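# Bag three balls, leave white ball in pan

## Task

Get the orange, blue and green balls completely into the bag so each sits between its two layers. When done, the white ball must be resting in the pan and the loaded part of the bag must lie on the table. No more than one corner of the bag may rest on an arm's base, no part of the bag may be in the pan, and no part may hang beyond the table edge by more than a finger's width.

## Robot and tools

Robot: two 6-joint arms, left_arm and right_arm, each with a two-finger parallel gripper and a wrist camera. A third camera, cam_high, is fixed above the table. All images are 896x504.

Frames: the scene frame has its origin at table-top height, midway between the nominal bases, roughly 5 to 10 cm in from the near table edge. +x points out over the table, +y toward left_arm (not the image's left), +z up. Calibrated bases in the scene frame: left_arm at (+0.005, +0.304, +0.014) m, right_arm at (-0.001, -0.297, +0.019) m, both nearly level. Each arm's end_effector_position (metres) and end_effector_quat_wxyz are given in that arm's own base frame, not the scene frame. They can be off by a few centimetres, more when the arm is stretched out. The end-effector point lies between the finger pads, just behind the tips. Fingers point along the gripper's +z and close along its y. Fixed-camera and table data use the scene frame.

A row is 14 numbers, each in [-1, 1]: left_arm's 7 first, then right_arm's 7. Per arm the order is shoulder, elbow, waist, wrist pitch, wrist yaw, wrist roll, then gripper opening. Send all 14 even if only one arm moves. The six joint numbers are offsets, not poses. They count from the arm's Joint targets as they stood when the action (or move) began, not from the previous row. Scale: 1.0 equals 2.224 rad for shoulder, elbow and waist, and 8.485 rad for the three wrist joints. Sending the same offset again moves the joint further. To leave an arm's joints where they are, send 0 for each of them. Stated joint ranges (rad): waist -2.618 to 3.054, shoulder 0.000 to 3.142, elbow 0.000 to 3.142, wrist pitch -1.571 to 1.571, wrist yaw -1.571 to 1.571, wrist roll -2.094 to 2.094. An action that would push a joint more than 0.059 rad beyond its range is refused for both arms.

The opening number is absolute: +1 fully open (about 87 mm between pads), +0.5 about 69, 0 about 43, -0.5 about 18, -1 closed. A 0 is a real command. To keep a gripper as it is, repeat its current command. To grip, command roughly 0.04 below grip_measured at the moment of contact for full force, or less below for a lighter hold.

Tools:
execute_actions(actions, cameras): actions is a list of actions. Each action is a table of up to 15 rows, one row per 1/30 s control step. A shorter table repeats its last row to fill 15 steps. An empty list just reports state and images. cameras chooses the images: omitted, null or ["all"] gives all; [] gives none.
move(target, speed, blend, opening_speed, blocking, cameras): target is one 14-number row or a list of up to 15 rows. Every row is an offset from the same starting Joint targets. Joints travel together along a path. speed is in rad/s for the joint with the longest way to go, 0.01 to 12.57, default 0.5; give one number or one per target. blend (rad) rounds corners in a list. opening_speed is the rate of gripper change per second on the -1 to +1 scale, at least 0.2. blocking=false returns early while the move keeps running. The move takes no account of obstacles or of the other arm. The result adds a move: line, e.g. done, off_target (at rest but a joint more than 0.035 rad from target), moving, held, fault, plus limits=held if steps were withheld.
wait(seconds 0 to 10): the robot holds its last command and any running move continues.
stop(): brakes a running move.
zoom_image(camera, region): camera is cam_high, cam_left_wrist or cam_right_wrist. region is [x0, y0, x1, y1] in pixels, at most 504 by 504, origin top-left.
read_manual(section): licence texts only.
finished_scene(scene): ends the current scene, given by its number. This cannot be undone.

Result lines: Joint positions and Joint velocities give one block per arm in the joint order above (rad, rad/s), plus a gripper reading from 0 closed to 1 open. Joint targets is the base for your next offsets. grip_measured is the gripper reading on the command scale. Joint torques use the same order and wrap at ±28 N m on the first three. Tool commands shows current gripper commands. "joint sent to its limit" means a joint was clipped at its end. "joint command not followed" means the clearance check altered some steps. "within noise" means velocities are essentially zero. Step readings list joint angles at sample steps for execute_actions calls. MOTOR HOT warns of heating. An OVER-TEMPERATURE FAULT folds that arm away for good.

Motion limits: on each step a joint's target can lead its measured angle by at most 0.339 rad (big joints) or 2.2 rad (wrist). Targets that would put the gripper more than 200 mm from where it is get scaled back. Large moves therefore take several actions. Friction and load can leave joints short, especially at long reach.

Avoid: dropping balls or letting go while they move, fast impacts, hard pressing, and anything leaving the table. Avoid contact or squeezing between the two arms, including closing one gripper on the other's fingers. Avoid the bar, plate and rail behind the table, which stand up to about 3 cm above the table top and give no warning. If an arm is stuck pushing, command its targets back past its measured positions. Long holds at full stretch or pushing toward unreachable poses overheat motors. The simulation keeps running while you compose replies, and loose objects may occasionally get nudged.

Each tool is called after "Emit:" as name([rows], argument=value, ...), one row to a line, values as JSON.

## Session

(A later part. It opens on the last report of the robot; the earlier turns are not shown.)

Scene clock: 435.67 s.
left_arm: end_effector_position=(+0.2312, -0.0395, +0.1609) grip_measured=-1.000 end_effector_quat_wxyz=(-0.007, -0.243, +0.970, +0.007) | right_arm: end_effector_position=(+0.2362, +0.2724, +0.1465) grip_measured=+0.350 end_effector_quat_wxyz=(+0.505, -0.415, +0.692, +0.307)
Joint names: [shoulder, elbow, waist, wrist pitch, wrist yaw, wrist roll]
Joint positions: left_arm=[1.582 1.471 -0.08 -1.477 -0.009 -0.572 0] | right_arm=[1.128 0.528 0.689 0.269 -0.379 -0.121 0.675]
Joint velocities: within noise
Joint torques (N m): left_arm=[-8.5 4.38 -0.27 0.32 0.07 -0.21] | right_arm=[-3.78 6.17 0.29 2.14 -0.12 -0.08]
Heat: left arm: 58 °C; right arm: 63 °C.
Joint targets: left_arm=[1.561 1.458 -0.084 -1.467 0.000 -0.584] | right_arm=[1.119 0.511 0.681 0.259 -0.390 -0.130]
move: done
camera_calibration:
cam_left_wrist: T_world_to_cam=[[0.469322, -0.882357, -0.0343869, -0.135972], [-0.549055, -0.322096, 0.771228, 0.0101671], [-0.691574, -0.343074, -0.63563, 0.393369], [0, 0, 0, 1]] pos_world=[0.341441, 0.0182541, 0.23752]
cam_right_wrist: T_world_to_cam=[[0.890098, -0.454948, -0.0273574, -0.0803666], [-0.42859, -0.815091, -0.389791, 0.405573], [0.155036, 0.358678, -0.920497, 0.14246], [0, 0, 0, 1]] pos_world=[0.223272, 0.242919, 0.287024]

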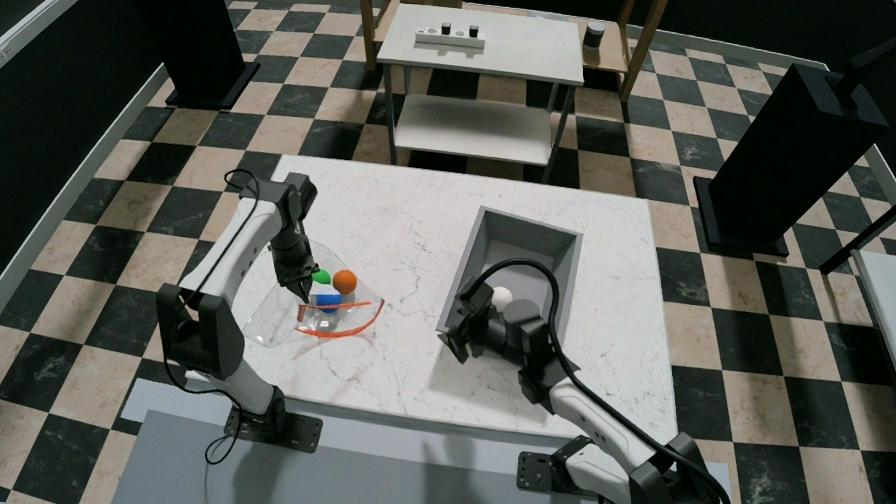

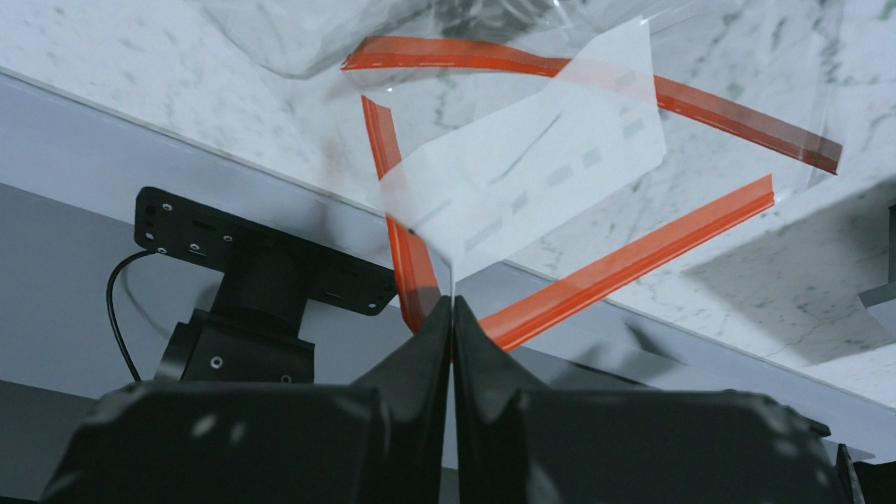

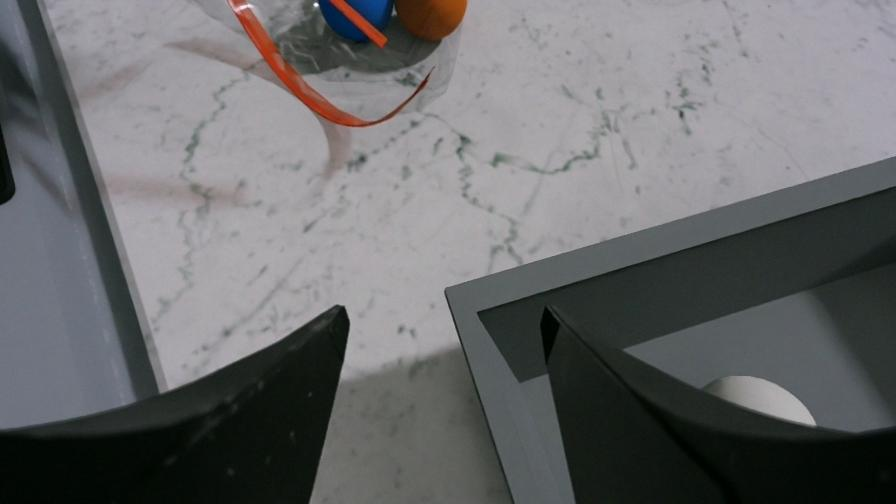

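Emit:
move(target=[0.0522,-0.2316,0,0.0744,0,0,-1,0,0,0,0,0,0,0.35], speed=0.35)

Emit:
zoom_image(camera="cam_high", region=[220, 220, 420, 360])

Scene clock: 442.67 s.
left_arm: end_effector_position=(+0.2343, -0.0398, +0.0117) grip_measured=-1.000 end_effector_quat_wxyz=(+0.005, -0.244, +0.970, +0.003) | right_arm: end_effector_position=(+0.2362, +0.2724, +0.1464) grip_measured=+0.350 end_effector_quat_wxyz=(+0.505, -0.415, +0.692, +0.307)
Joint names: [shoulder, elbow, waist, wrist pitch, wrist yaw, wrist roll]
Joint positions: left_arm=[1.665 0.953 -0.08 -0.851 -0.009 -0.573 0] | right_arm=[1.128 0.528 0.689 0.269 -0.379 -0.121 0.675]
Joint velocities: within noise
Joint torques (N m): left_arm=[-5.72 4.08 -0.27 0.39 0.07 -0.2] | right_arm=[-3.79 6.17 0.29 2.14 -0.11 -0.08]
Heat: left arm: 57 °C; right arm: 60 °C.
Joint targets: left_arm=[1.677 0.942 -0.084 -0.836 0.000 -0.585] | right_arm=[1.119 0.511 0.681 0.258 -0.390 -0.130]
move: done
camera_calibration:
cam_left_wrist: T_world_to_cam=[[0.471015, -0.881889, -0.0203859, -0.14334], [-0.568498, -0.321142, 0.757415, 0.131581], [-0.674503, -0.345165, -0.652615, 0.296717], [0, 0, 0, 1]] pos_world=[0.342455, 0.0182626, 0.0910583]
cam_right_wrist: T_world_to_cam=[[0.89024, -0.454649, -0.0276965, -0.0803311], [-0.428482, -0.815275, -0.389525, 0.405559], [0.154517, 0.358638, -0.920599, 0.142487], [0, 0, 0, 1]] pos_world=[0.223272, 0.243019, 0.286924]

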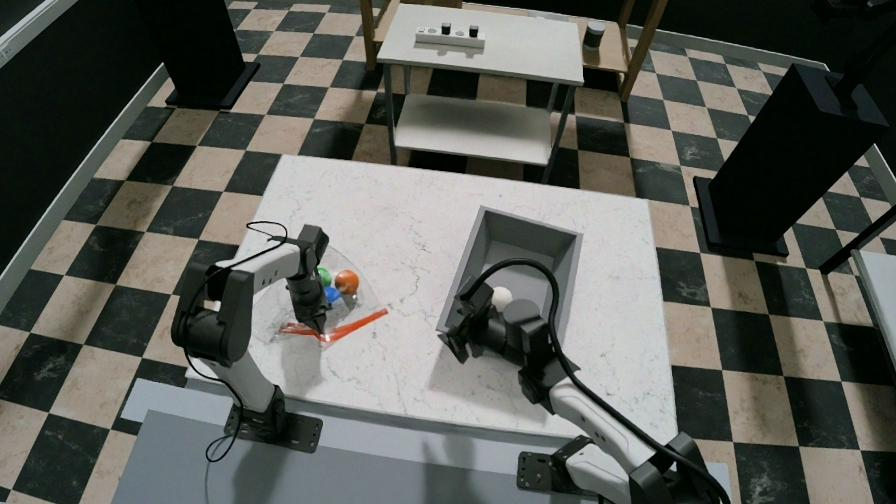

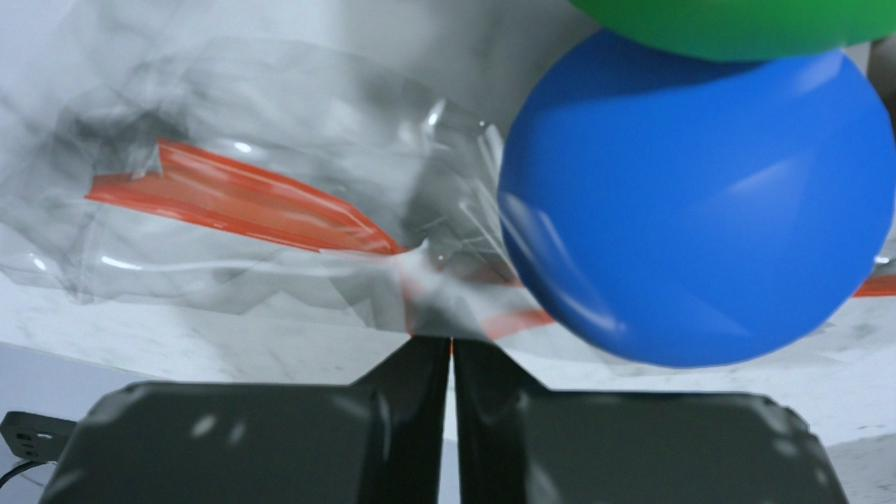

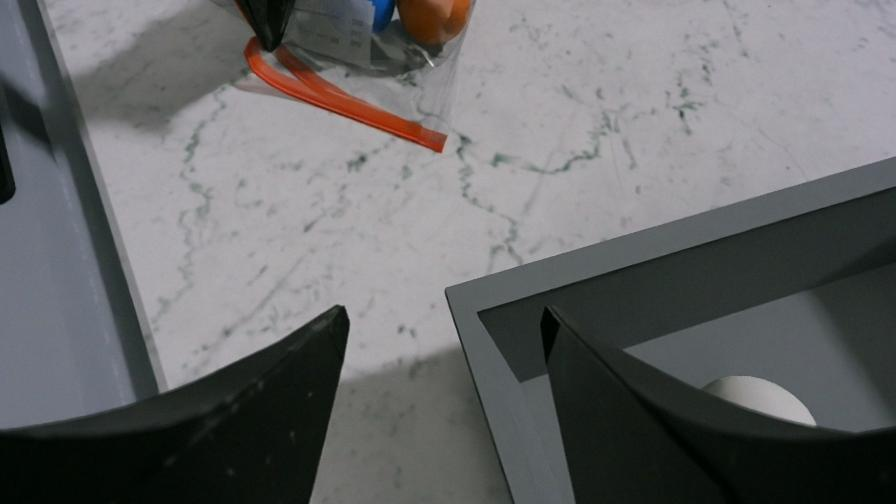

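Scaled by 2.520 from the camera's 896x504 image, which has a finer 1280x720 frame.

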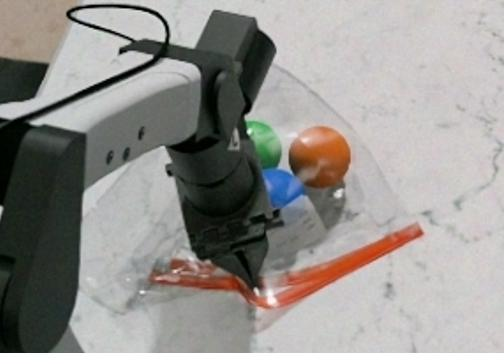

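Emit:
move([
  [0,-0.015,0,0.004,0,0,-1,0,0,0,0,0,0,0.35],
  [0,-0.015,0,0.004,0,0,-0.4,0,0,0,0,0,0,0.35],
], speed=0.3, opening_speed=0.4)

Emit:
move(target=[0,0.115,0,-0.0302,0,0,-0.4,0,0,0,0,0,0,0.35], speed=0.2)

Emit:
zoom_image(camera="cam_high", region=[220, 220, 420, 360])

Scene clock: 448.83 s.
left_arm: end_effector_position=(+0.2320, -0.0396, +0.0045) grip_measured=-0.400 end_effector_quat_wxyz=(+0.008, -0.244, +0.970, +0.002) | right_arm: end_effector_position=(+0.2362, +0.2724, +0.1464) grip_measured=+0.350 end_effector_quat_wxyz=(+0.505, -0.415, +0.692, +0.307)
Joint names: [shoulder, elbow, waist, wrist pitch, wrist yaw, wrist roll]
Joint positions: left_arm=[1.665 0.922 -0.08 -0.813 -0.009 -0.573 0.3] | right_arm=[1.128 0.528 0.689 0.269 -0.379 -0.121 0.675]
Joint velocities: within noise
Joint torques (N m): left_arm=[-5.65 3.86 -0.31 0.39 0.07 -0.19] | right_arm=[-3.78 6.19 0.29 2.14 -0.11 -0.08]
Heat: left arm: 55 °C; right arm: 58 °C.
Joint targets: left_arm=[1.677 0.909 -0.084 -0.802 0.000 -0.584] | right_arm=[1.119 0.511 0.681 0.259 -0.390 -0.130]
move: done
camera_calibration:
cam_left_wrist: T_world_to_cam=[[0.471143, -0.881887, -0.0173034, -0.142186], [-0.572796, -0.320813, 0.75431, 0.136859], [-0.670768, -0.345477, -0.65629, 0.2896], [0, 0, 0, 1]] pos_world=[0.339637, 0.0185641, 0.0843664]
cam_right_wrist: T_world_to_cam=[[0.890314, -0.454525, -0.0273442, -0.0804779], [-0.428255, -0.815426, -0.389458, 0.405526], [0.154721, 0.35845, -0.920638, 0.142498], [0, 0, 0, 1]] pos_world=[0.223272, 0.243019, 0.286924]

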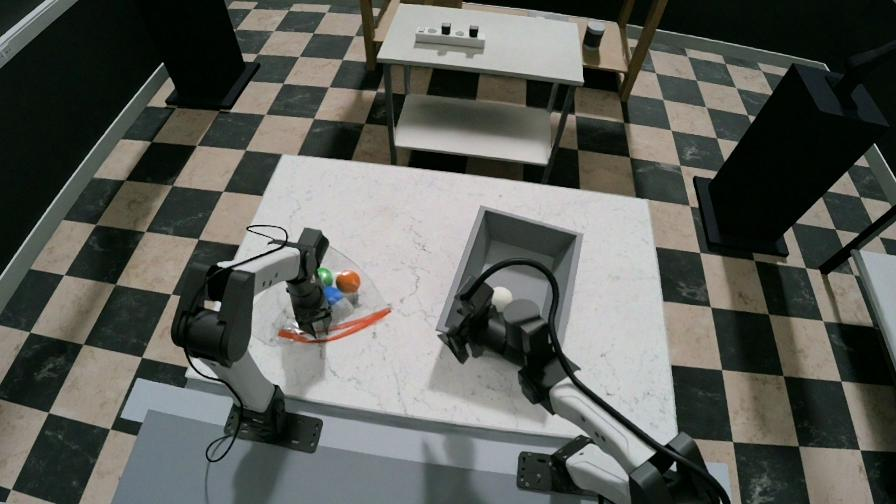

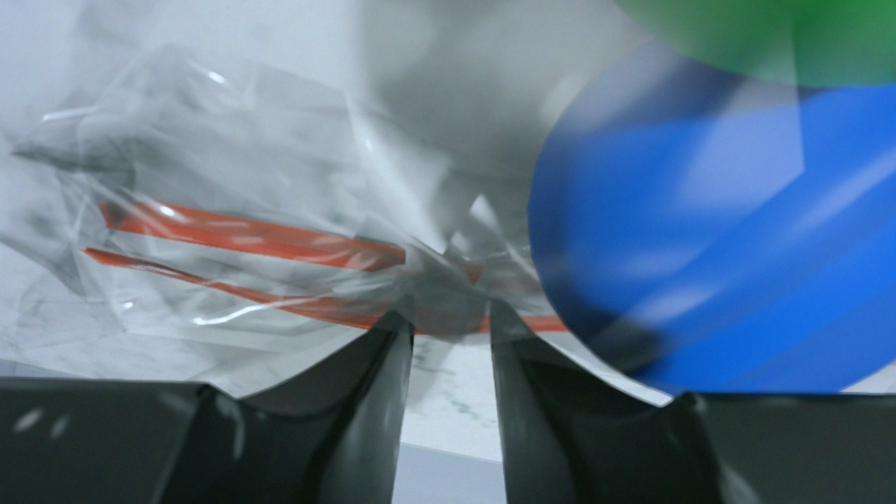

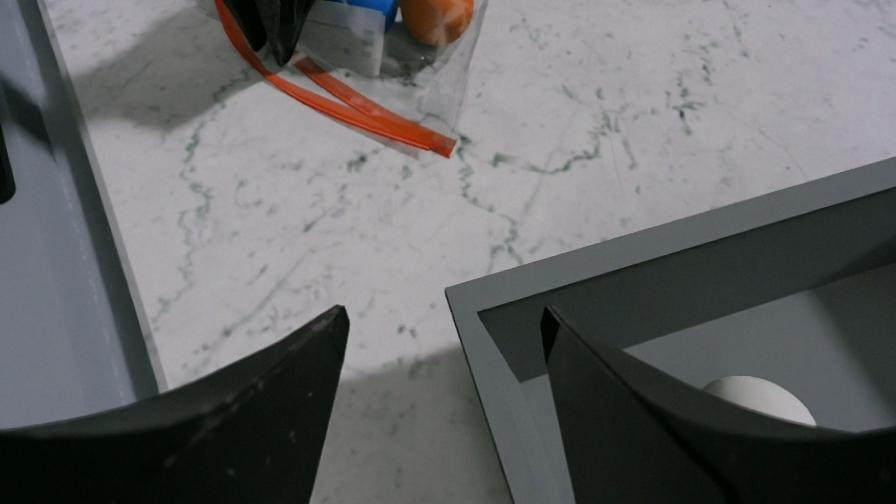

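Scene clock: 450.77 s.
left_arm: end_effector_position=(+0.2521, -0.0413, +0.0564) grip_measured=-0.400 end_effector_quat_wxyz=(+0.006, -0.244, +0.970, +0.003) | right_arm: end_effector_position=(+0.2362, +0.2724, +0.1464) grip_measured=+0.350 end_effector_quat_wxyz=(+0.505, -0.415, +0.692, +0.307)
Joint names: [shoulder, elbow, waist, wrist pitch, wrist yaw, wrist roll]
Joint positions: left_arm=[1.665 1.144 -0.08 -1.04 -0.009 -0.573 0.3] | right_arm=[1.128 0.528 0.689 0.269 -0.379 -0.121 0.675]
Joint velocities: within noise
Joint torques (N m): left_arm=[-6.13 7.3 -0.31 0.03 0.07 -0.18] | right_arm=[-3.78 6.19 0.29 2.14 -0.11 -0.08]
Heat: left arm: 55 °C; right arm: 57 °C.
Joint targets: left_arm=[1.677 1.165 -0.084 -1.058 0.000 -0.584] | right_arm=[1.119 0.511 0.681 0.259 -0.390 -0.130]
move: done
camera_calibration:
cam_left_wrist: T_world_to_cam=[[0.470969, -0.881928, -0.0197821, -0.15211], [-0.569357, -0.321025, 0.75682, 0.107779], [-0.673811, -0.345175, -0.653324, 0.337257], [0, 0, 0, 1]] pos_world=[0.360252, 0.0168628, 0.13576]
cam_right_wrist: T_world_to_cam=[[0.890314, -0.454525, -0.0273442, -0.0804779], [-0.428255, -0.815426, -0.389458, 0.405526], [0.154721, 0.35845, -0.920638, 0.142498], [0, 0, 0, 1]] pos_world=[0.223272, 0.243019, 0.286924]

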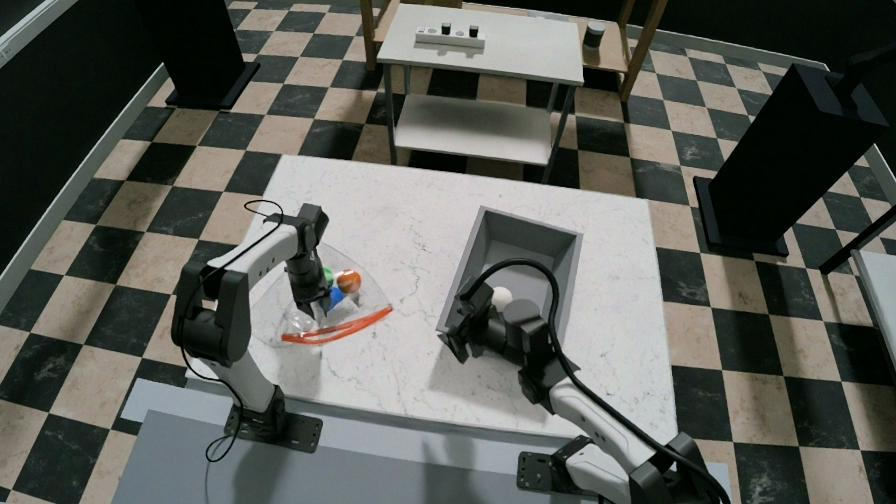

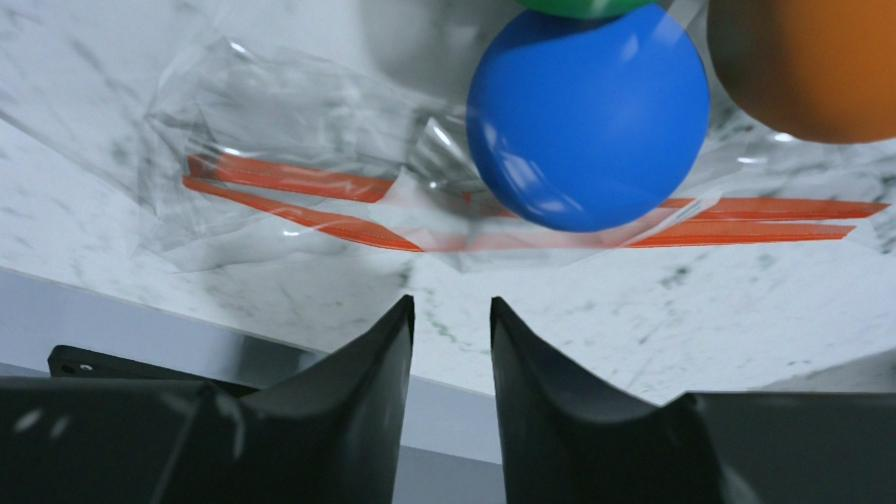

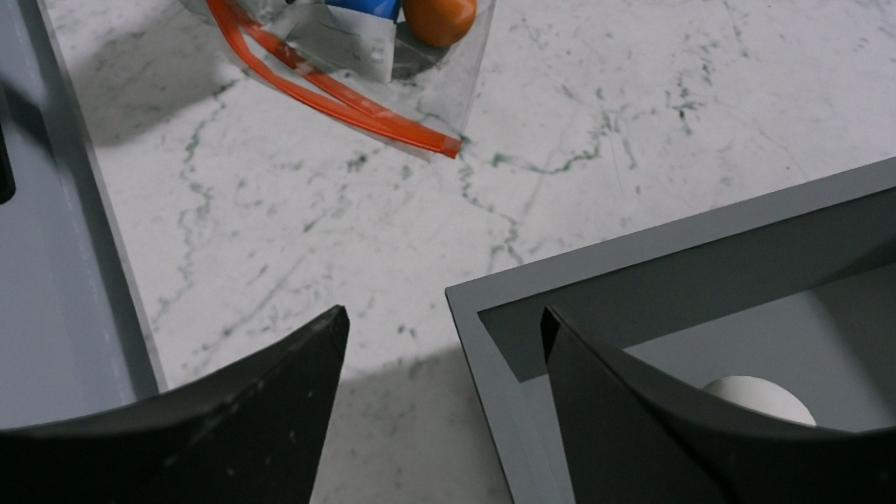

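Scaled by 2.520 from the camera's 896x504 image, which has a finer 1280x720 frame.

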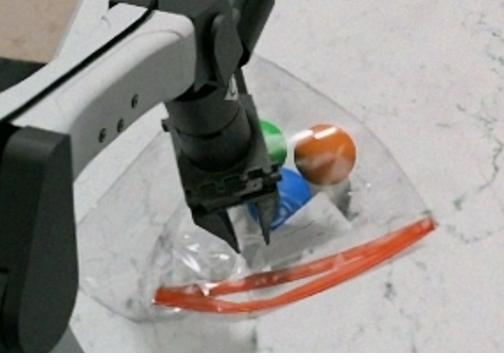

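Released. Raise further and look.

Emit:
move([
  [0,0.17,0,-0.0446,0,0,-0.4,0,0,0,0,0,0,0.35],
  [-0.3,0.11,0,-0.0446,0,0,-0.4,0,0,0,0,0,0,0.35],
], speed=0.6)

Emit:
zoom_image(camera="cam_high", region=[220, 220, 420, 360])

Scene clock: 456.67 s.
left_arm: end_effector_position=(+0.1804, -0.0356, +0.2602) grip_measured=-0.400 end_effector_quat_wxyz=(+0.264, -0.236, +0.932, -0.085) | right_arm: end_effector_position=(+0.2361, +0.2725, +0.1464) grip_measured=+0.350 end_effector_quat_wxyz=(+0.505, -0.416, +0.692, +0.307)
Joint names: [shoulder, elbow, waist, wrist pitch, wrist yaw, wrist roll]
Joint positions: left_arm=[1.008 1.421 -0.08 -1.423 -0.009 -0.573 0.3] | right_arm=[1.128 0.528 0.689 0.269 -0.379 -0.121 0.675]
Joint velocities: within noise
Joint torques (N m): left_arm=[-0.76 4.25 -0.24 1.13 0.08 -0.16] | right_arm=[-3.79 6.17 0.31 2.14 -0.11 -0.08]
Heat: left arm: 54 °C; right arm: 55 °C.
Joint targets: left_arm=[1.010 1.410 -0.084 -1.437 0.001 -0.584] | right_arm=[1.119 0.511 0.681 0.259 -0.390 -0.130]
move: done
camera_calibration:
cam_left_wrist: T_world_to_cam=[[0.401283, -0.876302, 0.266582, -0.171015], [-0.88477, -0.295545, 0.360327, 0.075471], [-0.236968, -0.380457, -0.893923, 0.406546], [0, 0, 0, 1]] pos_world=[0.231738, 0.0271173, 0.381817]
cam_right_wrist: T_world_to_cam=[[0.89049, -0.454173, -0.0274725, -0.0804769], [-0.427959, -0.815528, -0.38957, 0.405473], [0.154527, 0.358665, -0.920587, 0.14249], [0, 0, 0, 1]] pos_world=[0.223171, 0.243019, 0.286924]

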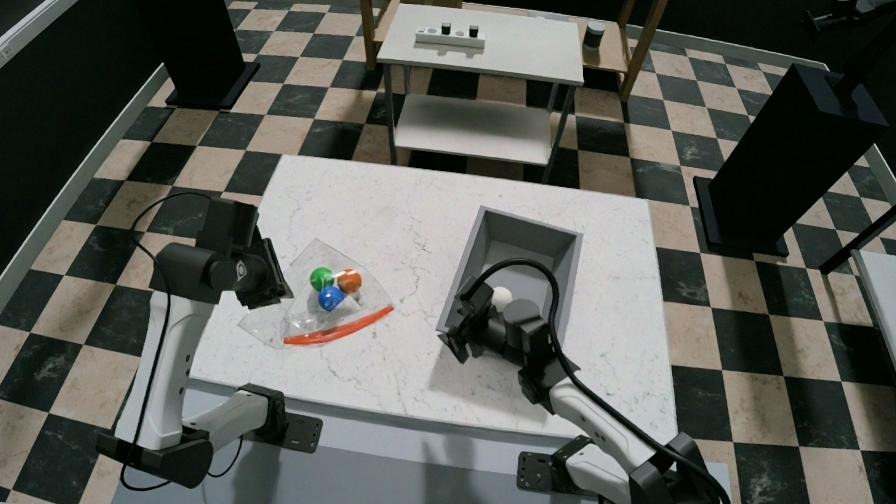

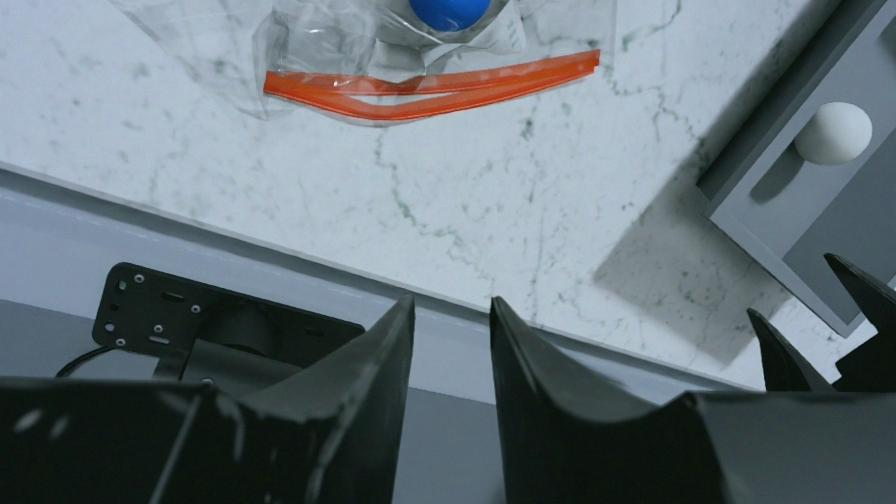

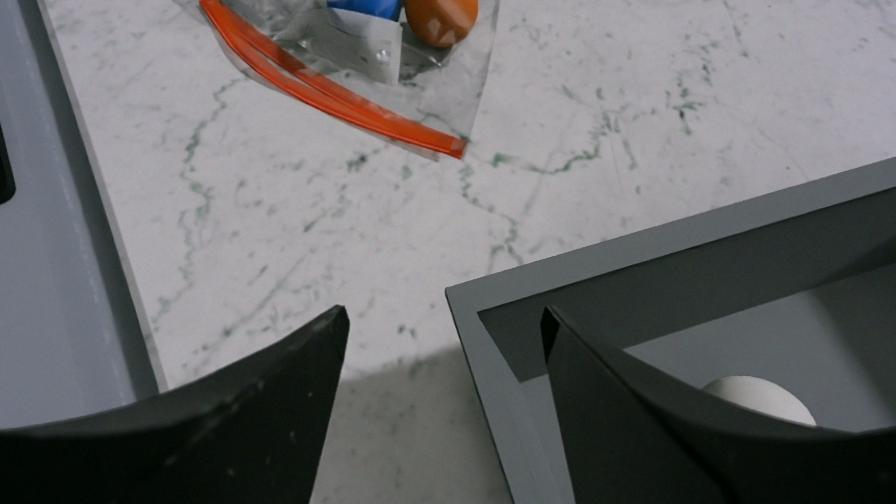

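Scaled by 2.520 from the camera's 896x504 image, which has a finer 1280x720 frame.

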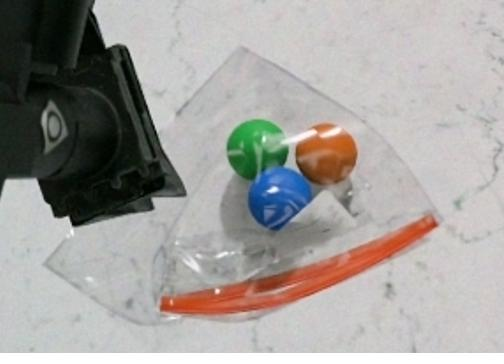

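Complete: the mouth is closed, all three balls are inside, white is in the pan, and the bag is on the table.

Emit:
finished_scene(scene=2)

The scene is finished: the task was done.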